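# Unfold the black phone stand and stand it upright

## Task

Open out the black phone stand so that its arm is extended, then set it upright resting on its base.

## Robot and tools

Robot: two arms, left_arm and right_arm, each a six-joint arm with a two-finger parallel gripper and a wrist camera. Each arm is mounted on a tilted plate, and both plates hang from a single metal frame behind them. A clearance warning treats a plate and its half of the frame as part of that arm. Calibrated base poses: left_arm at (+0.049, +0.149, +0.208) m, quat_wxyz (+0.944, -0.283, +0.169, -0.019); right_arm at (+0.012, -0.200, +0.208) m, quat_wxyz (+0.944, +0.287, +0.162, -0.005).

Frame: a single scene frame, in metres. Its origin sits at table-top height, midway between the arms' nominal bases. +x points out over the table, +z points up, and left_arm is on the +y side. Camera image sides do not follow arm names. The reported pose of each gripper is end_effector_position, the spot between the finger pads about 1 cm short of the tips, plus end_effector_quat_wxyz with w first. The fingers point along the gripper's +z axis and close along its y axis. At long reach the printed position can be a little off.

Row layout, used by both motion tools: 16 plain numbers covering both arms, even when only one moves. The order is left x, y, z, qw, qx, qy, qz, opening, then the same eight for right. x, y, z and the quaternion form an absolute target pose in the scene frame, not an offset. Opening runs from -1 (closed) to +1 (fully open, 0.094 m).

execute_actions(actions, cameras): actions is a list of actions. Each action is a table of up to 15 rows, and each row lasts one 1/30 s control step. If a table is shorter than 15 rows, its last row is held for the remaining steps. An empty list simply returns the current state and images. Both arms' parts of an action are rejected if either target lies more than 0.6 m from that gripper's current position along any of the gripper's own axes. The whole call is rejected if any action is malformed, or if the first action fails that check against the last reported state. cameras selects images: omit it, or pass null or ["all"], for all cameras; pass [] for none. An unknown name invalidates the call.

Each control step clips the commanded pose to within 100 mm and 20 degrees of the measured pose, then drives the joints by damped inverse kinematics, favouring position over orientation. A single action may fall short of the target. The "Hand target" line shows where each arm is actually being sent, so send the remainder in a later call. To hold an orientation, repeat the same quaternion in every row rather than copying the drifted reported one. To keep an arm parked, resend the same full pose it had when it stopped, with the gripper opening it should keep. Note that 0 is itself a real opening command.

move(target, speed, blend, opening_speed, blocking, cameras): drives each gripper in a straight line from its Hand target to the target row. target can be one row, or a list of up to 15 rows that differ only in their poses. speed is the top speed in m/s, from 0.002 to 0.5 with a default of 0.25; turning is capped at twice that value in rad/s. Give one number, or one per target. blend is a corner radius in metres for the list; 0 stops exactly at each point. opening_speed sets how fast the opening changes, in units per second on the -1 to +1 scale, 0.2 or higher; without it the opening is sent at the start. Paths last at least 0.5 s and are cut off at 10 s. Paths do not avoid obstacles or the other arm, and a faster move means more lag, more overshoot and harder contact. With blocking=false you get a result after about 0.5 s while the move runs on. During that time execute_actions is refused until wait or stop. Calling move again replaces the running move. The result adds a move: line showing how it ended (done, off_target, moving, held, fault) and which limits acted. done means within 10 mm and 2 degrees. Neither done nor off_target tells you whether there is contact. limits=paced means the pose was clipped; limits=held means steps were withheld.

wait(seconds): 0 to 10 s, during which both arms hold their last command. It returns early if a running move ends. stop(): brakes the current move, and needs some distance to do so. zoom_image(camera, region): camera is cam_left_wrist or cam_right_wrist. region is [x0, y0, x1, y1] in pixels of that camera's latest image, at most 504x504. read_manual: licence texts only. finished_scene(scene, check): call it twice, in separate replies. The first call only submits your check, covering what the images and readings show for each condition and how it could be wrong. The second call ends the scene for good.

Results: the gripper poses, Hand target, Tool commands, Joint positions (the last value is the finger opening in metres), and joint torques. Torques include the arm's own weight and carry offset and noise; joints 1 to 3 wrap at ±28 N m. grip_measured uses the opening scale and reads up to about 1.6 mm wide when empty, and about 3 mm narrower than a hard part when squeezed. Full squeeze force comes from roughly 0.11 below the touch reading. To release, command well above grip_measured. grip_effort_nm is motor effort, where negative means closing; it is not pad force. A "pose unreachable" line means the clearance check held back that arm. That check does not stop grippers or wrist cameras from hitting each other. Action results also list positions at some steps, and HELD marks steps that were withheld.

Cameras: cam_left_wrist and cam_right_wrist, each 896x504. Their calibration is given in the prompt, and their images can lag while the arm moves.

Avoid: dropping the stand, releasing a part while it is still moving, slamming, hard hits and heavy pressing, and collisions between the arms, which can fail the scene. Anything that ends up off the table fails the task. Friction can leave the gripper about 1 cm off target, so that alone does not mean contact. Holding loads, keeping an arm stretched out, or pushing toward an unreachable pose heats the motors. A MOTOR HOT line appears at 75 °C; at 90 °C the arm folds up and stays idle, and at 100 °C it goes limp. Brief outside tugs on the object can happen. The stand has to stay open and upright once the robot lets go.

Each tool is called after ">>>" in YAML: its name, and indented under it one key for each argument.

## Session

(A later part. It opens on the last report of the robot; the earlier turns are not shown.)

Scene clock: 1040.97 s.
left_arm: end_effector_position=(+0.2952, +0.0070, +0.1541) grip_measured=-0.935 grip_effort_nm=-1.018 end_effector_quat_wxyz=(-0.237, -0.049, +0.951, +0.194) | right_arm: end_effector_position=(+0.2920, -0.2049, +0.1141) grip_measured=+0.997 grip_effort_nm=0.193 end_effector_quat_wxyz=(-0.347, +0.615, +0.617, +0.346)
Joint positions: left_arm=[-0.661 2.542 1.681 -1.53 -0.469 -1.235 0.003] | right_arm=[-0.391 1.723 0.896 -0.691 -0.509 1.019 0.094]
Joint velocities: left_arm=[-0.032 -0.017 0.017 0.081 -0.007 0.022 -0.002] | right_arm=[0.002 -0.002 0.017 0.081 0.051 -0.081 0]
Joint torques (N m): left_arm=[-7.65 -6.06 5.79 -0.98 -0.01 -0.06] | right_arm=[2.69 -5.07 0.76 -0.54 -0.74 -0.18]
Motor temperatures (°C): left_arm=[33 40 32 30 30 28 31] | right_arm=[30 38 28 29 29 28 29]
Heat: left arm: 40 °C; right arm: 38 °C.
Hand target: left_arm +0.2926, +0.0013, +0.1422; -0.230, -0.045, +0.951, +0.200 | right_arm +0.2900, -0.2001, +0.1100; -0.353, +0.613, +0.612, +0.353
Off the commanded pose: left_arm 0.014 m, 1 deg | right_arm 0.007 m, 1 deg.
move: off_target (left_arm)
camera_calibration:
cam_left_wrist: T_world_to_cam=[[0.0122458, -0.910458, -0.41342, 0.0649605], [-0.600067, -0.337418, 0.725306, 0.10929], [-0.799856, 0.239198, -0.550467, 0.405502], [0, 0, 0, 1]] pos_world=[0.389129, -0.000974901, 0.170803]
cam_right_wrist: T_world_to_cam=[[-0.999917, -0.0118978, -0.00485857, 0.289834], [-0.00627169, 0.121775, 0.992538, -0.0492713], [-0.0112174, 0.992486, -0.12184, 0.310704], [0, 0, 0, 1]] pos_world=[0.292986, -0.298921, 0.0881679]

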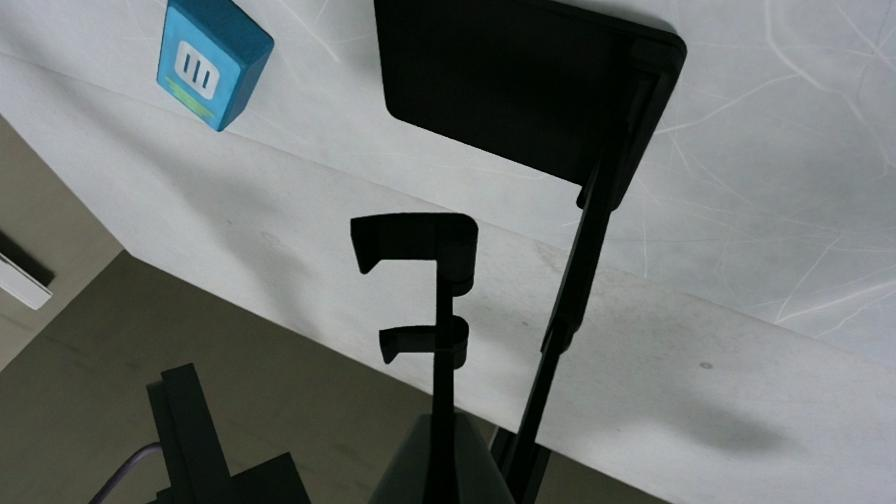

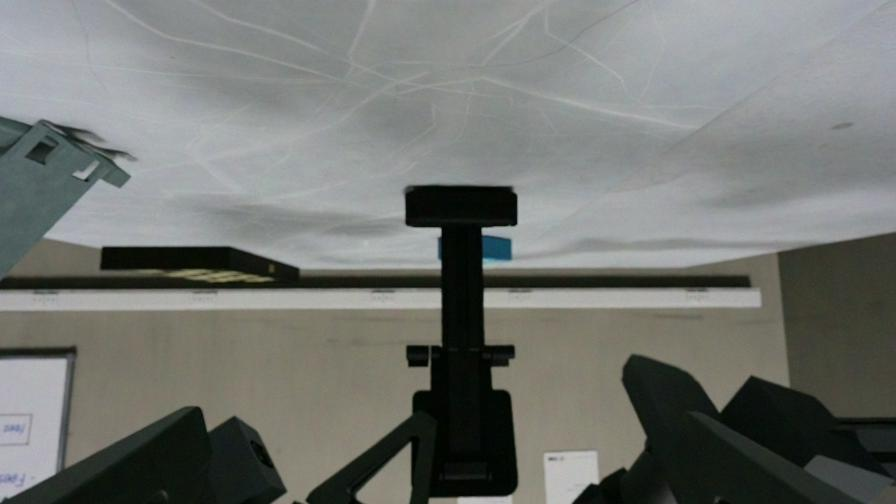

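>>> move:
  target: [0.293,-0.005,0.137,-0.228,-0.053,0.948,0.218,-1,0.29,-0.20,0.11,-0.3535,0.6124,0.6124,0.3535,1]
  speed: 0.02

>>> zoom_image:
  camera: "cam_right_wrist"
  region: [360, 140, 560, 300]

Scene clock: 1044.37 s.
left_arm: end_effector_position=(+0.2957, +0.0022, +0.1499) grip_measured=-0.935 grip_effort_nm=-1.013 end_effector_quat_wxyz=(-0.239, -0.059, +0.946, +0.212) | right_arm: end_effector_position=(+0.2922, -0.2049, +0.1141) grip_measured=+0.997 grip_effort_nm=0.183 end_effector_quat_wxyz=(-0.347, +0.615, +0.617, +0.346)
Joint positions: left_arm=[-0.661 2.598 1.74 -1.569 -0.47 -1.279 0.003] | right_arm=[-0.391 1.723 0.896 -0.69 -0.51 1.018 0.094]
Joint velocities: left_arm=[0.017 -0.002 -0.022 -0.037 -0.022 -0.081 0] | right_arm=[-0.002 0.002 -0.002 -0.007 -0.037 -0.066 0]
Joint torques (N m): left_arm=[-8.31 -6 5.61 -0.98 -0.05 -0.03] | right_arm=[2.71 -5.27 0.92 -0.56 -0.7 -0.13]
Motor temperatures (°C): left_arm=[34 40 32 30 30 28 31] | right_arm=[30 38 28 29 29 28 29]
Heat: left arm: 40 °C; right arm: 38 °C.
Hand target: left_arm +0.2927, -0.0048, +0.1372; -0.228, -0.053, +0.948, +0.217 | right_arm +0.2900, -0.2002, +0.1101; -0.354, +0.613, +0.612, +0.353
Off the commanded pose: left_arm 0.015 m, 2 deg | right_arm 0.007 m, 1 deg.
joint read past its limit (left arm) — joint 4 (wrist pitch), lower limit.
move: off_target (left_arm)
camera_calibration:
cam_left_wrist: T_world_to_cam=[[0.0219149, -0.893008, -0.449507, 0.06134], [-0.591967, -0.373916, 0.713976, 0.110406], [-0.805664, 0.250447, -0.536826, 0.404361], [0, 0, 0, 1]] pos_world=[0.389792, -0.00521119, 0.165817]
cam_right_wrist: T_world_to_cam=[[-0.999912, -0.011804, -0.00602884, 0.29013], [-0.00741665, 0.121301, 0.992588, -0.0491031], [-0.0109852, 0.992546, -0.121378, 0.310568], [0, 0, 0, 1]] pos_world=[0.293152, -0.298872, 0.0881843]

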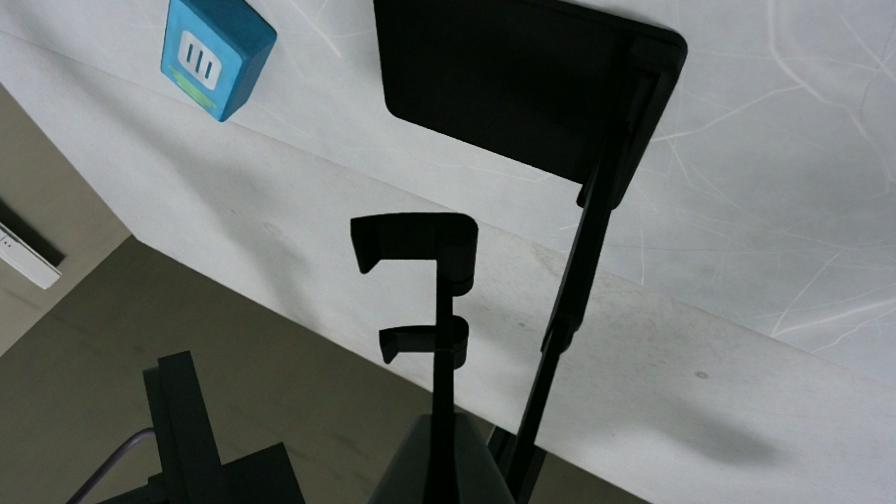

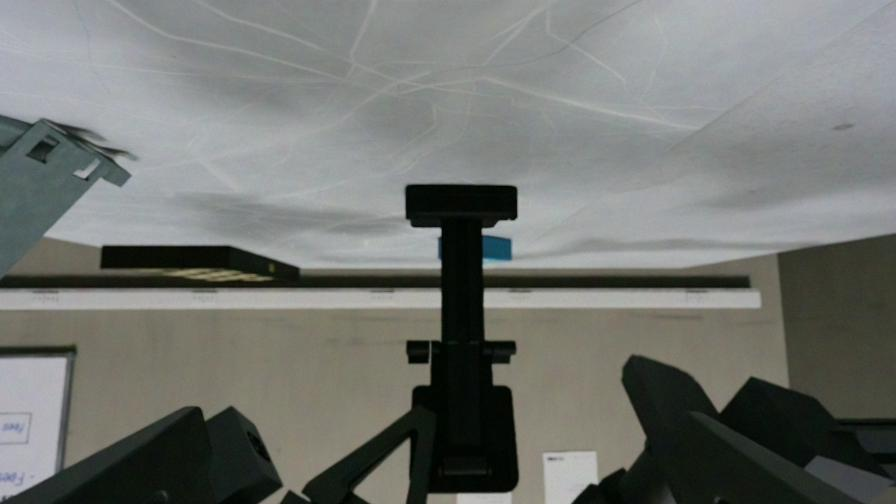

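Scaled by 2.520.

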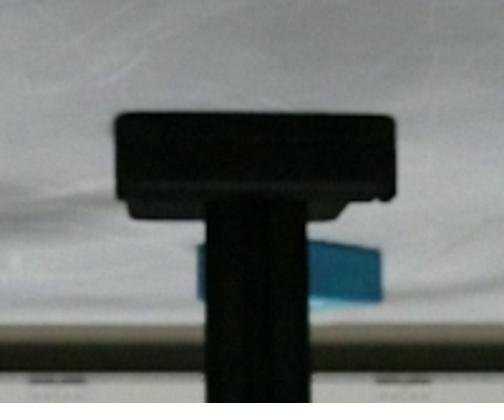

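>>> move:
  target: [0.293,-0.005,0.137,-0.228,-0.053,0.948,0.218,-0.5,0.29,-0.20,0.11,-0.3535,0.6124,0.6124,0.3535,1]
  opening_speed: 0.25

>>> zoom_image:
  camera: "cam_right_wrist"
  region: [360, 140, 560, 300]

Scene clock: 1050.53 s.
left_arm: end_effector_position=(+0.2958, +0.0000, +0.1441) grip_measured=-0.501 grip_effort_nm=0.085 end_effector_quat_wxyz=(-0.232, -0.058, +0.947, +0.214) | right_arm: end_effector_position=(+0.2923, -0.2049, +0.1142) grip_measured=+0.997 grip_effort_nm=0.183 end_effector_quat_wxyz=(-0.347, +0.615, +0.617, +0.347)
Joint positions: left_arm=[-0.661 2.613 1.74 -1.553 -0.484 -1.279 0.023] | right_arm=[-0.391 1.723 0.896 -0.69 -0.51 1.018 0.094]
Joint velocities: left_arm=[-0.007 0.022 -0.012 -0.022 -0.051 -0.022 -0.002] | right_arm=[-0.022 -0.007 -0.007 -0.125 0.037 -0.007 -0.001]
Joint torques (N m): left_arm=[-8.35 -6.99 5.89 -1.18 0.08 -0.03] | right_arm=[2.69 -5.24 1.03 -0.62 -0.72 -0.18]
Motor temperatures (°C): left_arm=[34 40 32 30 30 28 30] | right_arm=[30 38 28 29 29 28 29]
Heat: left arm: 40 °C; right arm: 38 °C.
Hand target: left_arm +0.2928, -0.0048, +0.1371; -0.228, -0.053, +0.947, +0.218 | right_arm +0.2901, -0.2002, +0.1101; -0.353, +0.613, +0.612, +0.353
Off the commanded pose: left_arm 0.009 m, 1 deg | right_arm 0.007 m, 1 deg.
move: done
camera_calibration:
cam_left_wrist: T_world_to_cam=[[0.0212045, -0.891712, -0.452107, 0.0573593], [-0.603331, -0.371998, 0.705414, 0.118326], [-0.797209, 0.257812, -0.545886, 0.400647], [0, 0, 0, 1]] pos_world=[0.389573, -0.00812667, 0.161171]
cam_right_wrist: T_world_to_cam=[[-0.999909, -0.0116847, -0.00676643, 0.290347], [-0.00813272, 0.121151, 0.992601, -0.0489368], [-0.0107785, 0.992565, -0.121235, 0.310491], [0, 0, 0, 1]] pos_world=[0.293269, -0.298861, 0.0881816]

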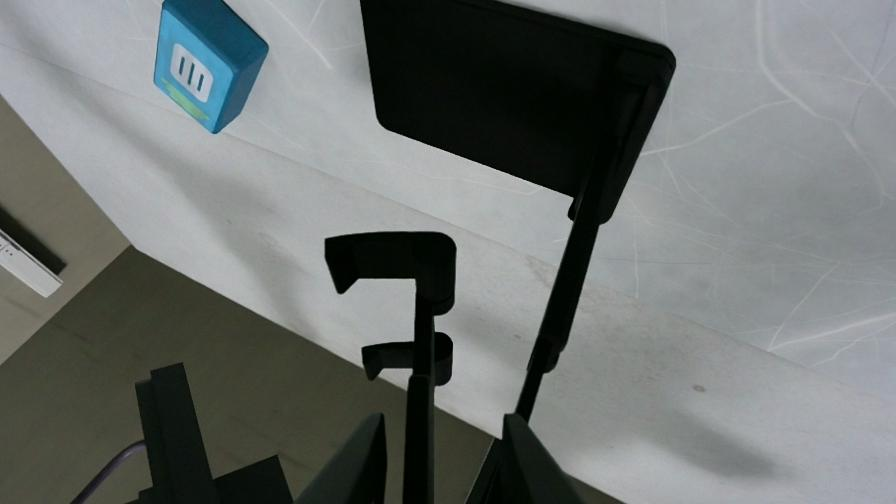

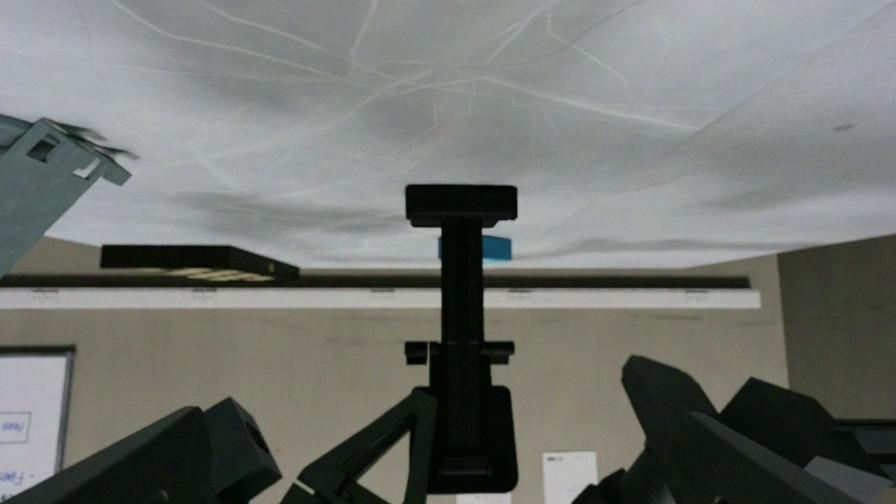

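Scaled by 2.520.

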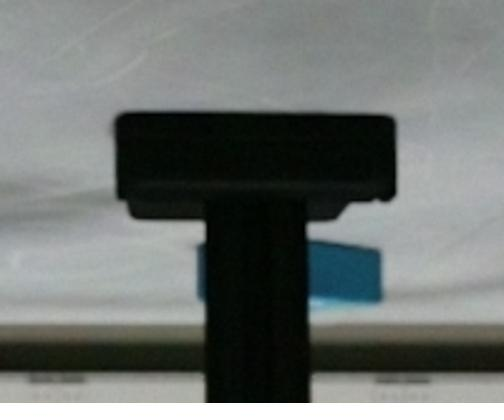

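>>> move:
  target: [0.348,-0.051,0.233,-0.228,-0.053,0.948,0.218,-0.5,0.29,-0.20,0.11,-0.3535,0.6124,0.6124,0.3535,1]
  speed: 0.06

>>> zoom_image:
  camera: "cam_right_wrist"
  region: [240, 100, 740, 504]

Scene clock: 1057.37 s.
left_arm: end_effector_position=(+0.3447, -0.0447, +0.2167) grip_measured=-0.501 grip_effort_nm=0.081 end_effector_quat_wxyz=(-0.153, -0.076, +0.981, +0.088) | right_arm: end_effector_position=(+0.2923, -0.2049, +0.1141) grip_measured=+0.997 grip_effort_nm=0.183 end_effector_quat_wxyz=(-0.347, +0.615, +0.617, +0.347)
Joint positions: left_arm=[-0.779 2.481 1.906 -1.554 -0.461 -1.231 0.023] | right_arm=[-0.391 1.723 0.896 -0.69 -0.51 1.018 0.094]
Joint velocities: left_arm=[0.017 0.012 0.017 0.051 0.007 -0.022 0] | right_arm=[-0.027 0.002 -0.002 0.066 0.022 -0.095 0]
Joint torques (N m): left_arm=[-10.76 -11.58 8.2 -0.8 0.22 0.04] | right_arm=[2.54 -5.24 1.06 -0.6 -0.72 -0.17]
Motor temperatures (°C): left_arm=[34 41 32 30 30 28 30] | right_arm=[30 39 28 29 29 28 29]
Heat: left arm: 41 °C; right arm: 39 °C.
Hand target: left_arm +0.3477, -0.0506, +0.2339; -0.140, -0.074, +0.985, +0.067 | right_arm +0.2901, -0.2002, +0.1101; -0.353, +0.613, +0.612, +0.353
Off the commanded pose: left_arm 0.018 m, 18 deg | right_arm 0.007 m, 1 deg.
joint sent to its limit (left arm) — joint 4 (wrist pitch), lower limit. The joint targets are off in orientation, not in position.
move: off_target (left_arm)
camera_calibration:
cam_left_wrist: T_world_to_cam=[[0.137133, -0.966797, -0.215632, -0.045266], [-0.715761, -0.247198, 0.65313, 0.135685], [-0.684749, 0.0647756, -0.725895, 0.482461], [0, 0, 0, 1]] pos_world=[0.43369, -0.0414737, 0.251835]
cam_right_wrist: T_world_to_cam=[[-0.999908, -0.0115402, -0.00707115, 0.290484], [-0.00841954, 0.121325, 0.992577, -0.0487729], [-0.0105966, 0.992546, -0.121411, 0.310473], [0, 0, 0, 1]] pos_world=[0.293337, -0.298889, 0.0881596]

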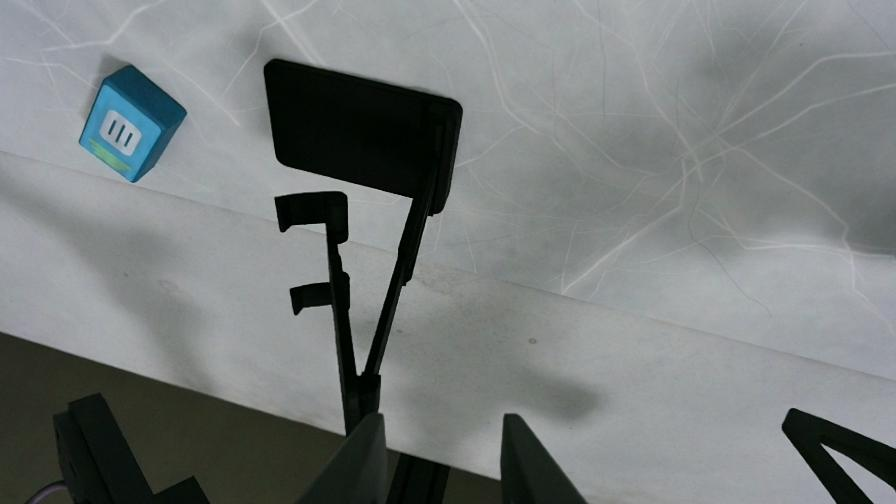

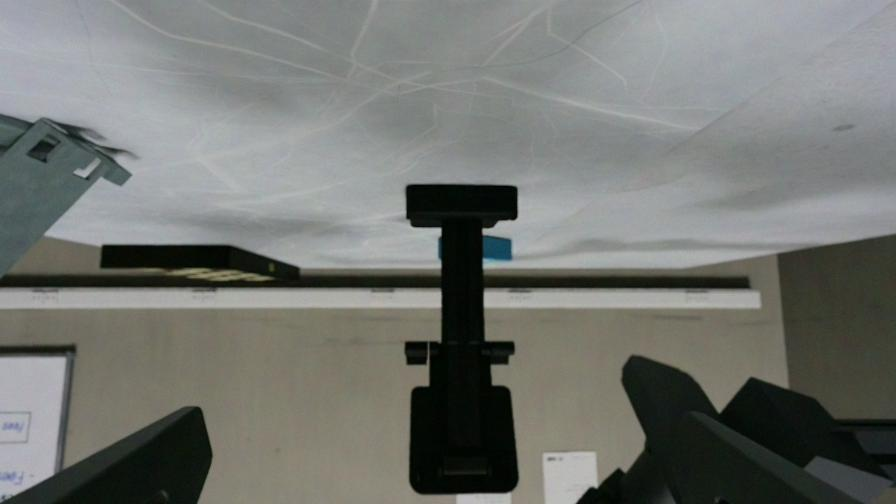

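Scaled by 1.008.

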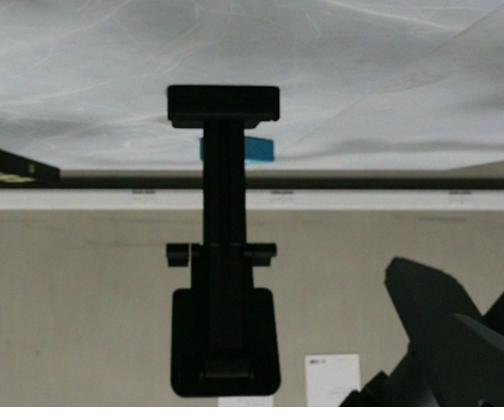

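>>> move:
  target: [0.36,0.06,0.27,-0.153,-0.076,0.981,0.088,-0.5,0.45,-0.30,0.16,-0.3535,0.6124,0.6124,0.3535,1]
  speed: 0.2

>>> zoom_image:
  camera: "cam_right_wrist"
  region: [200, 50, 700, 400]

Scene clock: 1067.43 s.
left_arm: end_effector_position=(+0.3596, +0.0545, +0.2703) grip_measured=-0.501 grip_effort_nm=0.081 end_effector_quat_wxyz=(-0.121, -0.082, +0.989, +0.040) | right_arm: end_effector_position=(+0.4477, -0.3172, +0.1700) grip_measured=+0.997 grip_effort_nm=0.193 end_effector_quat_wxyz=(-0.327, +0.622, +0.617, +0.353)
Joint positions: left_arm=[-0.711 2.048 1.639 -1.557 -0.504 -1.103 0.023] | right_arm=[-0.387 2.039 1.945 -1.371 -0.511 1.038 0.094]
Joint velocities: left_arm=[-0.007 -0.002 0.012 -0.022 0.051 0.007 0.001] | right_arm=[-0.002 -0.002 -0.002 0.007 -0.051 0.007 0]
Joint torques (N m): left_arm=[-5.82 -8.09 5.64 -0.54 -0.02 0.03] | right_arm=[5.81 -8.23 4.63 -0.87 -0.72 -0.05]
Motor temperatures (°C): left_arm=[35 45 33 30 30 28 29] | right_arm=[30 39 28 29 29 28 29]
Heat: left arm: 45 °C; right arm: 39 °C.
Hand target: left_arm +0.3606, +0.0605, +0.2702; -0.117, -0.082, +0.989, +0.042 | right_arm +0.4469, -0.3022, +0.1631; -0.353, +0.613, +0.612, +0.353
Off the commanded pose: left_arm 0.006 m, 7 deg | right_arm 0.020 m, 3 deg.
joint sent to its limit (left arm) — joint 4 (wrist pitch), lower limit. The joint targets are off in orientation, not in position.
move: off_target (left_arm, right_arm)
camera_calibration:
cam_left_wrist: T_world_to_cam=[[0.167935, -0.97875, -0.117667, 0.023261], [-0.758643, -0.204535, 0.618569, 0.158269], [-0.629491, -0.0146122, -0.77687, 0.523358], [0, 0, 0, 1]] pos_world=[0.445613, 0.0627857, 0.311418]
cam_right_wrist: T_world_to_cam=[[-0.999332, 0.0151807, -0.0332555, 0.45758], [-0.030759, 0.142424, 0.989328, -0.072106], [0.019755, 0.989689, -0.141861, 0.419314], [0, 0, 0, 1]] pos_world=[0.446773, -0.411667, 0.146038]

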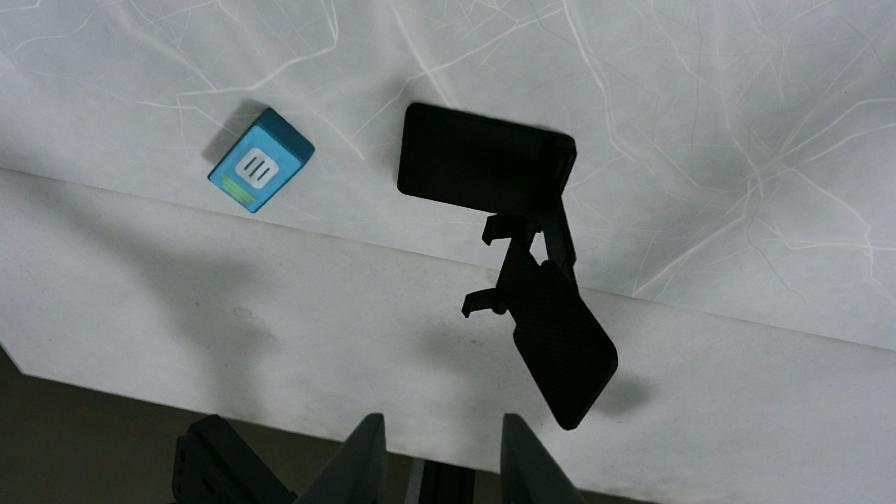

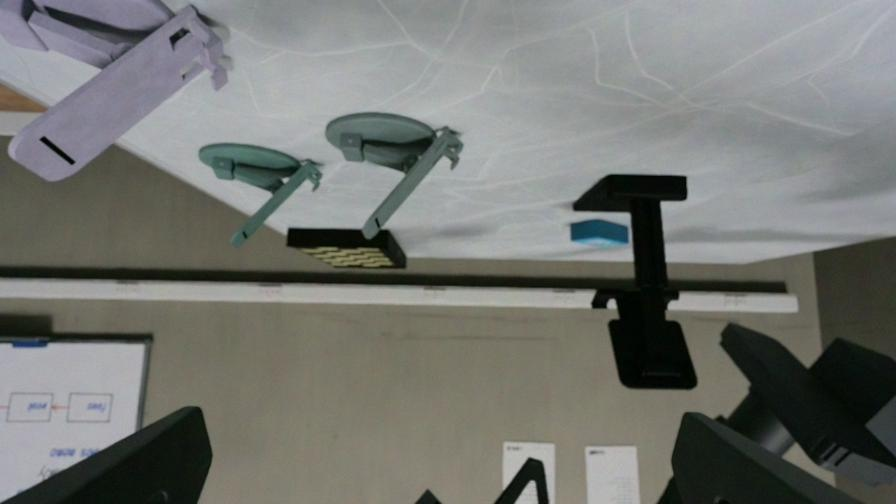

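Scaled by 1.008.

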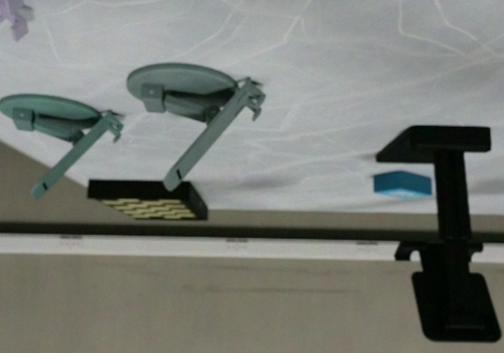

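>>> zoom_image:
  camera: "cam_right_wrist"
  region: [310, 90, 480, 250]

>>> zoom_image:
  camera: "cam_right_wrist"
  region: [0, 0, 250, 200]

>>> zoom_image:
  camera: "cam_right_wrist"
  region: [540, 150, 740, 410]

>>> zoom_image:
  camera: "cam_left_wrist"
  region: [380, 80, 660, 440]

Scaled by 2.965.

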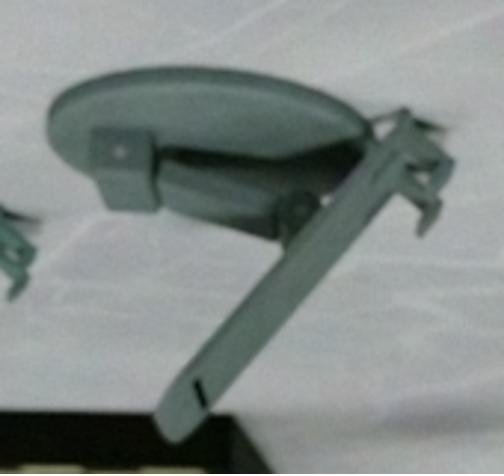

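Scaled by 2.016.

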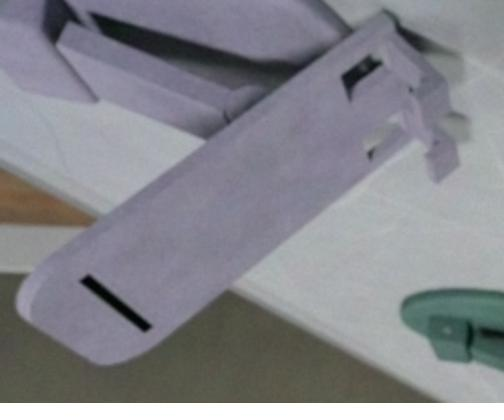

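Scaled by 1.938.

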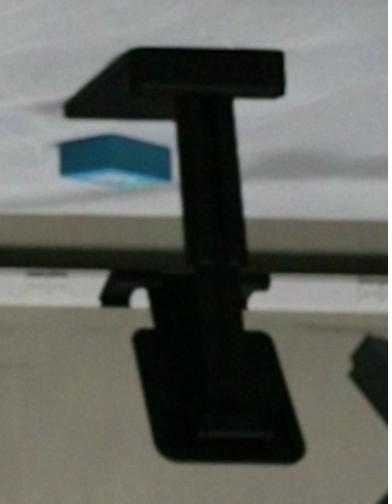

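Scaled by 1.400.

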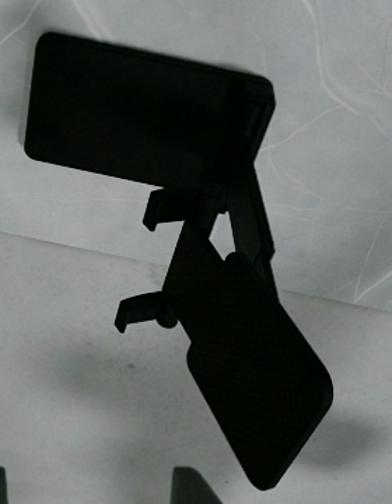

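>>> move:
  target:
    - [0.36,0.0,0.27,-0.153,-0.076,0.981,0.088,-0.5,0.30,-0.21,0.115,-0.3535,0.6124,0.6124,0.3535,0.4]
    - [0.36,0.0,0.27,-0.153,-0.076,0.981,0.088,-0.5,0.281,-0.10,0.086,-0.3535,0.6124,0.6124,0.3535,0.4]
  speed: 0.15
  blend: 0.02
  opening_speed: 1.0

Scene clock: 1127.53 s.
left_arm: end_effector_position=(+0.3626, +0.0118, +0.2659) grip_measured=-0.501 grip_effort_nm=0.081 end_effector_quat_wxyz=(-0.122, -0.090, +0.988, +0.039) | right_arm: end_effector_position=(+0.2931, -0.1052, +0.0868) grip_measured=+0.403 grip_effort_nm=-0.100 end_effector_quat_wxyz=(-0.346, +0.613, +0.611, +0.362)
Joint positions: left_arm=[-0.758 2.191 1.76 -1.557 -0.481 -1.167 0.023] | right_arm=[-0.149 1.924 0.728 -0.172 -0.511 1.294 0.066]
Joint velocities: left_arm=[-0.022 -0.022 0.002 0.007 0.037 0.007 0] | right_arm=[-0.007 -0.007 0.002 0.022 0.007 0.007 0]
Joint torques (N m): left_arm=[-9.73 -5.93 8.87 -0.52 0.18 -0.08] | right_arm=[5.29 -4.01 0.17 -0.16 -0.55 0.07]
Motor temperatures (°C): left_arm=[34 40 32 29 30 28 28] | right_arm=[31 43 28 29 30 28 29]
Heat: left arm: 40 °C; right arm: 43 °C.
Hand target: left_arm +0.3590, -0.0001, +0.2693; -0.119, -0.081, +0.989, +0.035 | right_arm +0.2860, -0.0978, +0.0829; -0.356, +0.612, +0.611, +0.354
Off the commanded pose: left_arm 0.013 m, 7 deg | right_arm 0.013 m, 1 deg.
joint sent to its limit (left arm) — joint 4 (wrist pitch), lower limit. The joint targets are off in orientation, not in position.
move: off_target (left_arm, right_arm)
camera_calibration:
cam_left_wrist: T_world_to_cam=[[0.18474, -0.975607, -0.118587, -0.0254423], [-0.753275, -0.218063, 0.620504, 0.152265], [-0.631227, -0.0253032, -0.775185, 0.521538], [0, 0, 0, 1]] pos_world=[0.448607, 0.0215781, 0.306791]
cam_right_wrist: T_world_to_cam=[[-0.999694, 0.00519188, -0.0241985, 0.295344], [-0.0235785, 0.097366, 0.994969, -0.0320303], [0.00752188, 0.995235, -0.0972138, 0.201058], [0, 0, 0, 1]] pos_world=[0.292986, -0.198514, 0.0585617]

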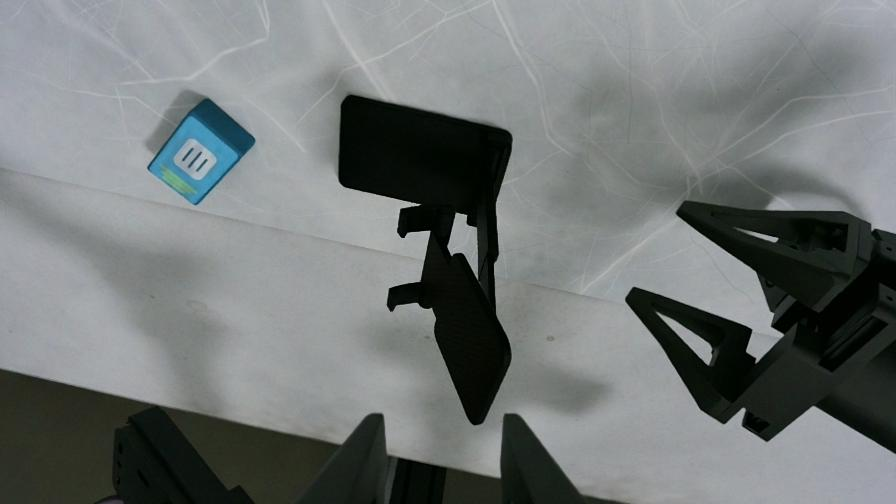

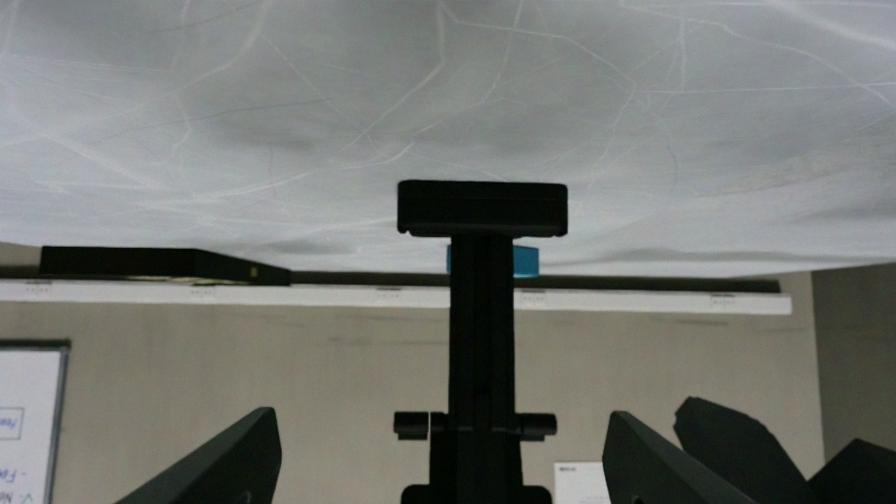

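>>> move:
  target:
    - [0.36,0.0,0.27,-0.153,-0.076,0.981,0.088,-0.5,0.270,-0.06,0.086,-0.3535,0.6124,0.6124,0.3535,0.4]
  speed: 0.08

Scene clock: 1131.83 s.
left_arm: end_effector_position=(+0.3626, +0.0118, +0.2659) grip_measured=-0.501 grip_effort_nm=0.076 end_effector_quat_wxyz=(-0.122, -0.090, +0.988, +0.039) | right_arm: end_effector_position=(+0.2790, -0.0660, +0.0895) grip_measured=+0.403 grip_effort_nm=-0.100 end_effector_quat_wxyz=(-0.345, +0.613, +0.611, +0.363)
Joint positions: left_arm=[-0.758 2.191 1.76 -1.557 -0.481 -1.168 0.023] | right_arm=[-0.028 1.979 0.635 0.041 -0.482 1.427 0.066]
Joint velocities: left_arm=[-0.017 0.002 0.002 0.037 -0.007 0.022 0] | right_arm=[-0.007 -0.002 -0.002 -0.007 0.022 0.007 0]
Joint torques (N m): left_arm=[-9.59 -6.04 8.81 -0.5 0.16 -0.08] | right_arm=[5.74 -3.67 0.1 0.03 -0.52 0.1]
Motor temperatures (°C): left_arm=[34 41 33 29 30 28 28] | right_arm=[31 42 28 29 30 28 29]
Heat: left arm: 41 °C; right arm: 42 °C.
Hand target: left_arm +0.3595, +0.0002, +0.2695; -0.118, -0.082, +0.989, +0.035 | right_arm +0.2707, -0.0593, +0.0863; -0.355, +0.612, +0.612, +0.354
Off the commanded pose: left_arm 0.013 m, 7 deg | right_arm 0.011 m, 1 deg.
joint sent to its limit (left arm) — joint 4 (wrist pitch), lower limit. The joint targets are off in orientation, not in position.
move: off_target (left_arm, right_arm)
camera_calibration:
cam_left_wrist: T_world_to_cam=[[0.185102, -0.975527, -0.118675, -0.0255511], [-0.753207, -0.218399, 0.620468, 0.152254], [-0.631202, -0.0254626, -0.7752, 0.521535], [0, 0, 0, 1]] pos_world=[0.448602, 0.0216059, 0.306793]
cam_right_wrist: T_world_to_cam=[[-0.999652, 0.00660929, -0.0255261, 0.281327], [-0.0247571, 0.0979052, 0.994888, -0.0385439], [0.00907464, 0.995174, -0.0977075, 0.16207], [0, 0, 0, 1]] pos_world=[0.278804, -0.159373, 0.0613634]

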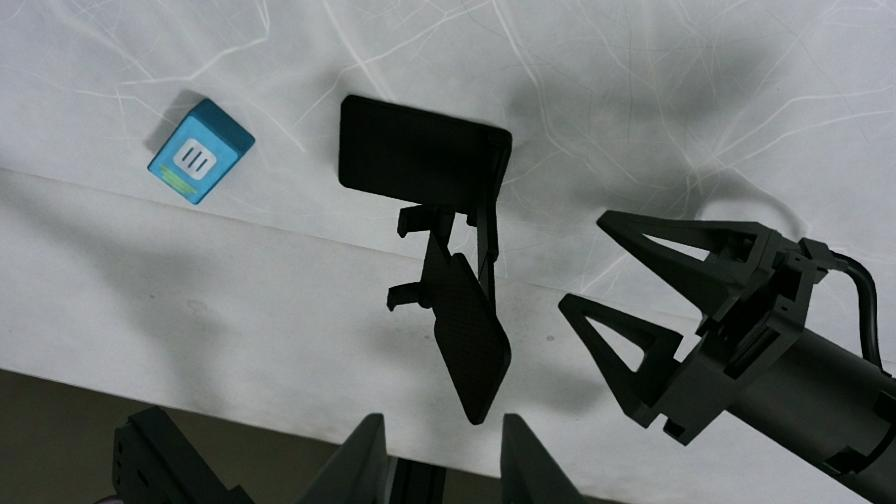

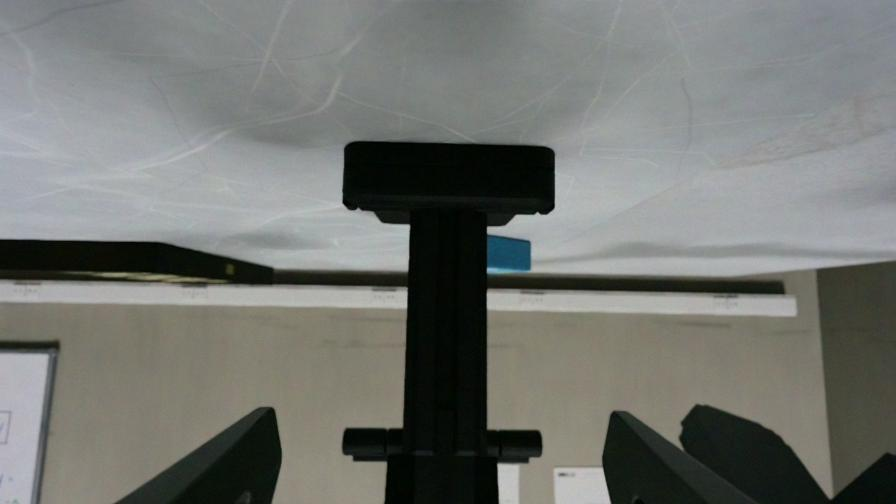

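>>> move:
  target:
    - [0.36,0.0,0.27,-0.153,-0.076,0.981,0.088,-0.5,0.271,0.008,0.077,-0.3535,0.6124,0.6124,0.3535,0.4]
  speed: 0.06

Scene clock: 1135.93 s.
left_arm: end_effector_position=(+0.3626, +0.0118, +0.2659) grip_measured=-0.501 grip_effort_nm=0.081 end_effector_quat_wxyz=(-0.122, -0.090, +0.988, +0.039) | right_arm: end_effector_position=(+0.2787, +0.0023, +0.0810) grip_measured=+0.403 grip_effort_nm=-0.095 end_effector_quat_wxyz=(-0.349, +0.613, +0.610, +0.361)
Joint positions: left_arm=[-0.758 2.191 1.76 -1.557 -0.481 -1.168 0.023] | right_arm=[0.166 2.199 0.672 0.308 -0.426 1.636 0.066]
Joint velocities: left_arm=[-0.002 0.027 -0.002 0.007 0.007 -0.022 0] | right_arm=[0.002 -0.002 -0.017 -0.022 -0.037 0.037 0]
Joint torques (N m): left_arm=[-9.7 -6.06 8.79 -0.53 0.17 -0.08] | right_arm=[6.57 -3.7 0.72 0.33 -0.6 0.08]
Motor temperatures (°C): left_arm=[34 41 33 29 30 28 28] | right_arm=[31 41 28 29 30 28 29]
Heat: left arm: 41 °C; right arm: 41 °C.
Hand target: left_arm +0.3594, +0.0002, +0.2695; -0.118, -0.082, +0.989, +0.035 | right_arm +0.2720, +0.0087, +0.0774; -0.355, +0.612, +0.612, +0.353
Off the commanded pose: left_arm 0.013 m, 7 deg | right_arm 0.010 m, 1 deg.
joint sent to its limit (left arm) — joint 4 (wrist pitch), lower limit. The joint targets are off in orientation, not in position.
move: off_target (left_arm)
camera_calibration:
cam_left_wrist: T_world_to_cam=[[0.185102, -0.975527, -0.118675, -0.0255511], [-0.753207, -0.218399, 0.620468, 0.152254], [-0.631202, -0.0254626, -0.7752, 0.521535], [0, 0, 0, 1]] pos_world=[0.448602, 0.0216059, 0.306793]
cam_right_wrist: T_world_to_cam=[[-0.999839, 0.00394056, -0.017524, 0.279754], [-0.0170762, 0.0940007, 0.995426, -0.0388691], [0.0055698, 0.995564, -0.0939182, 0.0939034], [0, 0, 0, 1]] pos_world=[0.278523, -0.0909355, 0.0524129]

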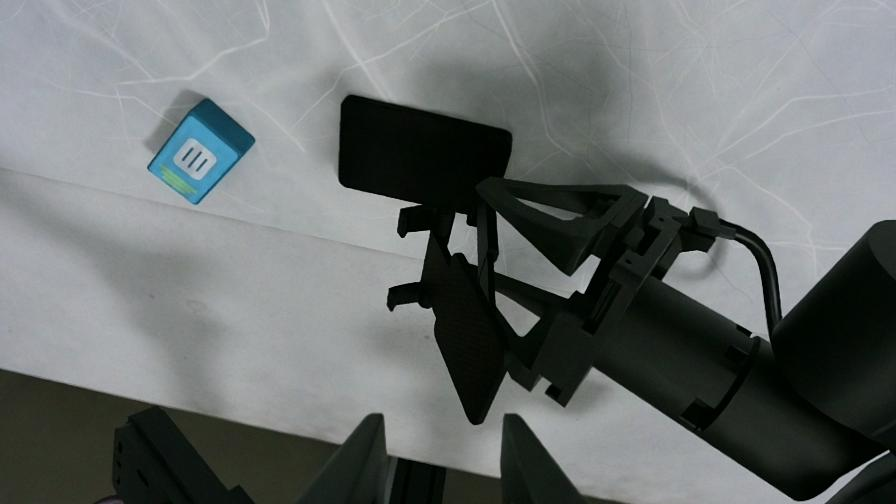

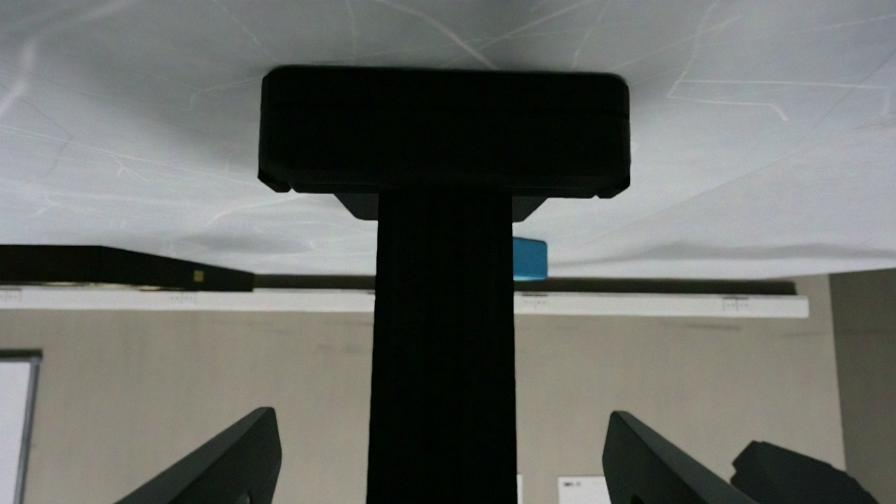

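>>> move:
  target:
    - [0.36,0.0,0.27,-0.153,-0.076,0.981,0.088,-0.5,0.271,0.008,0.077,-0.3535,0.6124,0.6124,0.3535,-0.5]
  opening_speed: 0.4

Scene clock: 1139.60 s.
left_arm: end_effector_position=(+0.3626, +0.0118, +0.2659) grip_measured=-0.501 grip_effort_nm=0.081 end_effector_quat_wxyz=(-0.122, -0.090, +0.988, +0.039) | right_arm: end_effector_position=(+0.2803, +0.0020, +0.0805) grip_measured=-0.455 grip_effort_nm=-0.969 end_effector_quat_wxyz=(-0.346, +0.614, +0.610, +0.363)
Joint positions: left_arm=[-0.758 2.191 1.76 -1.557 -0.481 -1.168 0.023] | right_arm=[0.166 2.199 0.672 0.315 -0.423 1.636 0.026]
Joint velocities: left_arm=[-0.007 -0.002 -0.007 -0.007 -0.022 -0.066 -0.001] | right_arm=[0.002 0.012 0.002 0.007 -0.007 0.051 -0.001]
Joint torques (N m): left_arm=[-9.68 -5.97 8.88 -0.53 0.19 -0.11] | right_arm=[6.45 -3.88 0.02 0.31 -0.56 0.05]
Motor temperatures (°C): left_arm=[35 41 33 29 30 28 28] | right_arm=[31 40 28 29 30 28 29]
Heat: left arm: 41 °C; right arm: 40 °C.
Hand target: left_arm +0.3594, +0.0002, +0.2695; -0.118, -0.082, +0.989, +0.035 | right_arm +0.2710, +0.0078, +0.0772; -0.354, +0.612, +0.612, +0.353
Off the commanded pose: left_arm 0.013 m, 7 deg | right_arm 0.012 m, 1 deg.
joint sent to its limit (left arm) — joint 4 (wrist pitch), lower limit. The joint targets are off in orientation, not in position.
move: off_target (left_arm, right_arm)
camera_calibration:
cam_left_wrist: T_world_to_cam=[[0.185102, -0.975527, -0.118675, -0.0255511], [-0.753207, -0.218399, 0.620468, 0.152254], [-0.631202, -0.0254626, -0.7752, 0.521535], [0, 0, 0, 1]] pos_world=[0.448602, 0.0216059, 0.306793]
cam_right_wrist: T_world_to_cam=[[-0.999705, 0.00832145, -0.0228332, 0.281767], [-0.0219182, 0.0971028, 0.995033, -0.0370186], [0.0104973, 0.99524, -0.0968918, 0.0929879], [0, 0, 0, 1]] pos_world=[0.279896, -0.0912953, 0.0522781]

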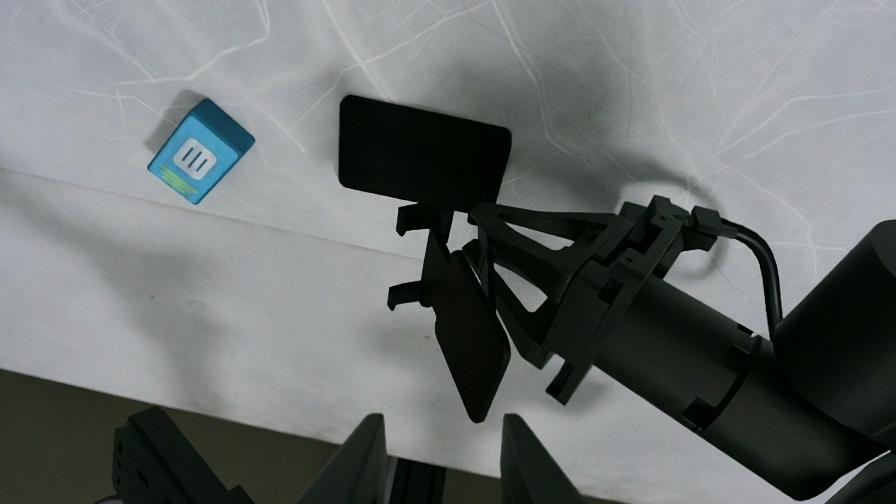

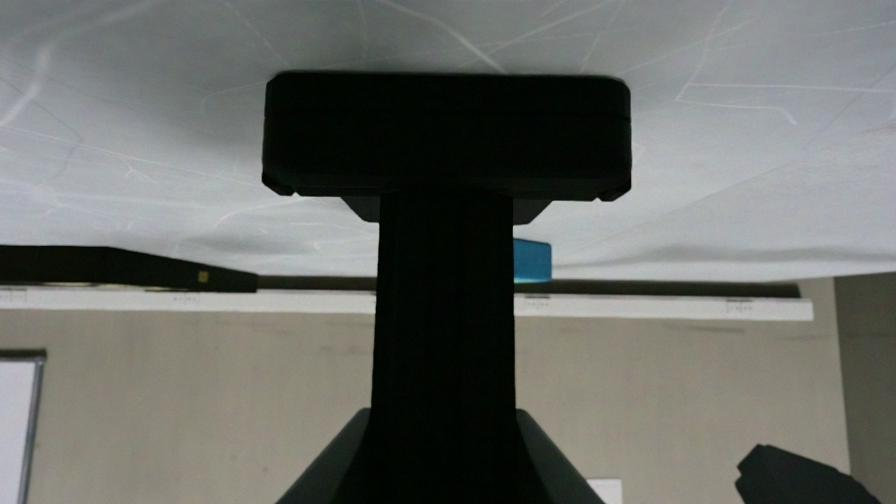

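>>> move:
  target:
    - [0.343,-0.018,0.164,-0.228,-0.053,0.948,0.218,-0.45,0.271,0.008,0.077,-0.3535,0.6124,0.6124,0.3535,-0.5]
  speed: 0.1

Scene clock: 1147.80 s.
left_arm: end_effector_position=(+0.3398, -0.0167, +0.1697) grip_measured=-0.451 grip_effort_nm=0.081 end_effector_quat_wxyz=(-0.189, -0.054, +0.969, +0.146) | right_arm: end_effector_position=(+0.2803, +0.0020, +0.0805) grip_measured=-0.455 grip_effort_nm=-0.984 end_effector_quat_wxyz=(-0.346, +0.614, +0.610, +0.363)
Joint positions: left_arm=[-0.678 2.554 1.863 -1.557 -0.507 -1.185 0.026] | right_arm=[0.166 2.199 0.672 0.315 -0.423 1.636 0.026]
Joint velocities: left_arm=[-0.022 0.007 -0.002 -0.037 0.037 0.037 0] | right_arm=[-0.002 0.007 -0.012 -0.066 0.037 0.066 0]
Joint torques (N m): left_arm=[-7.36 -7.53 7.94 -1.03 -0.01 -0.1] | right_arm=[6.74 -4.07 0.06 0.32 -0.55 0.07]
Motor temperatures (°C): left_arm=[35 41 34 29 30 28 28] | right_arm=[32 39 28 29 29 28 29]
Heat: left arm: 41 °C; right arm: 39 °C.
Hand target: left_arm +0.3420, -0.0178, +0.1625; -0.188, -0.059, +0.968, +0.152 | right_arm +0.2710, +0.0078, +0.0772; -0.354, +0.612, +0.612, +0.353
Off the commanded pose: left_arm 0.007 m, 10 deg | right_arm 0.012 m, 1 deg.
joint sent to its limit (left arm) — joint 4 (wrist pitch), lower limit. The joint targets are off in orientation, not in position.
move: off_target (left_arm, right_arm)
camera_calibration:
cam_left_wrist: T_world_to_cam=[[0.0636835, -0.943551, -0.325049, 0.0163211], [-0.670849, -0.281616, 0.686043, 0.14836], [-0.738855, 0.174369, -0.650914, 0.450649], [0, 0, 0, 1]] pos_world=[0.431452, -0.0213989, 0.196858]
cam_right_wrist: T_world_to_cam=[[-0.999705, 0.00832145, -0.0228332, 0.281767], [-0.0219182, 0.0971028, 0.995033, -0.0370186], [0.0104973, 0.99524, -0.0968918, 0.0929879], [0, 0, 0, 1]] pos_world=[0.279896, -0.0912953, 0.0522781]

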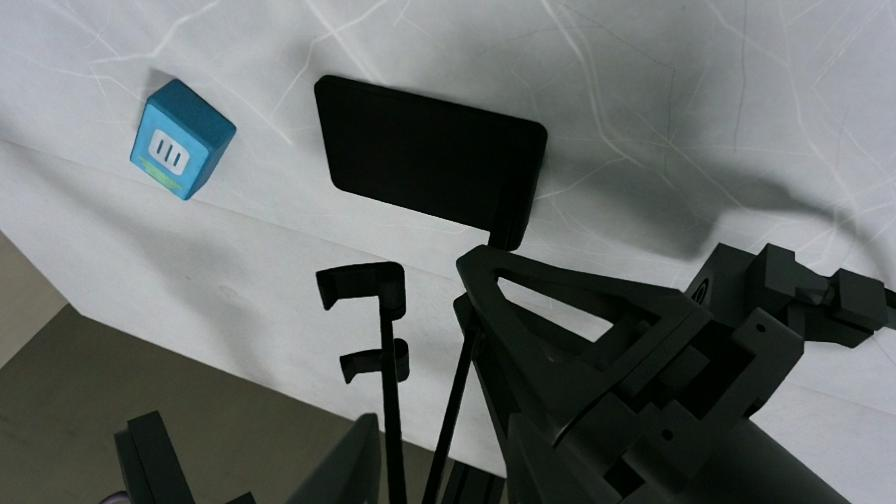

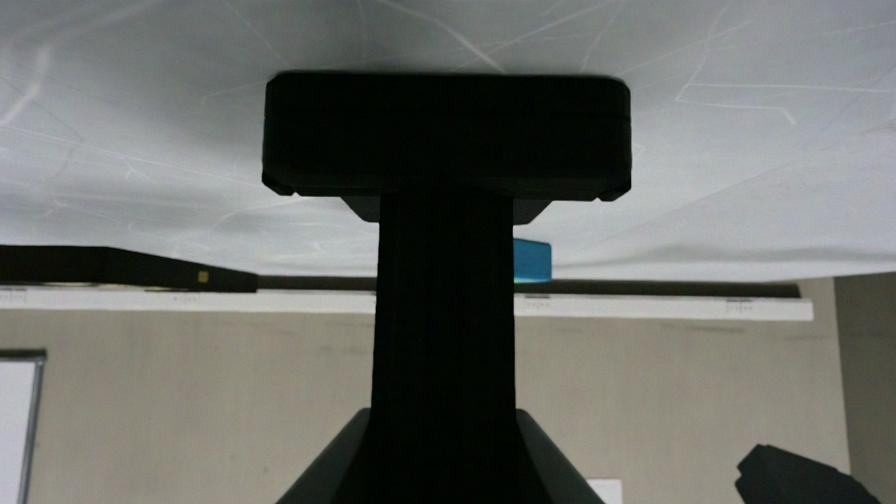

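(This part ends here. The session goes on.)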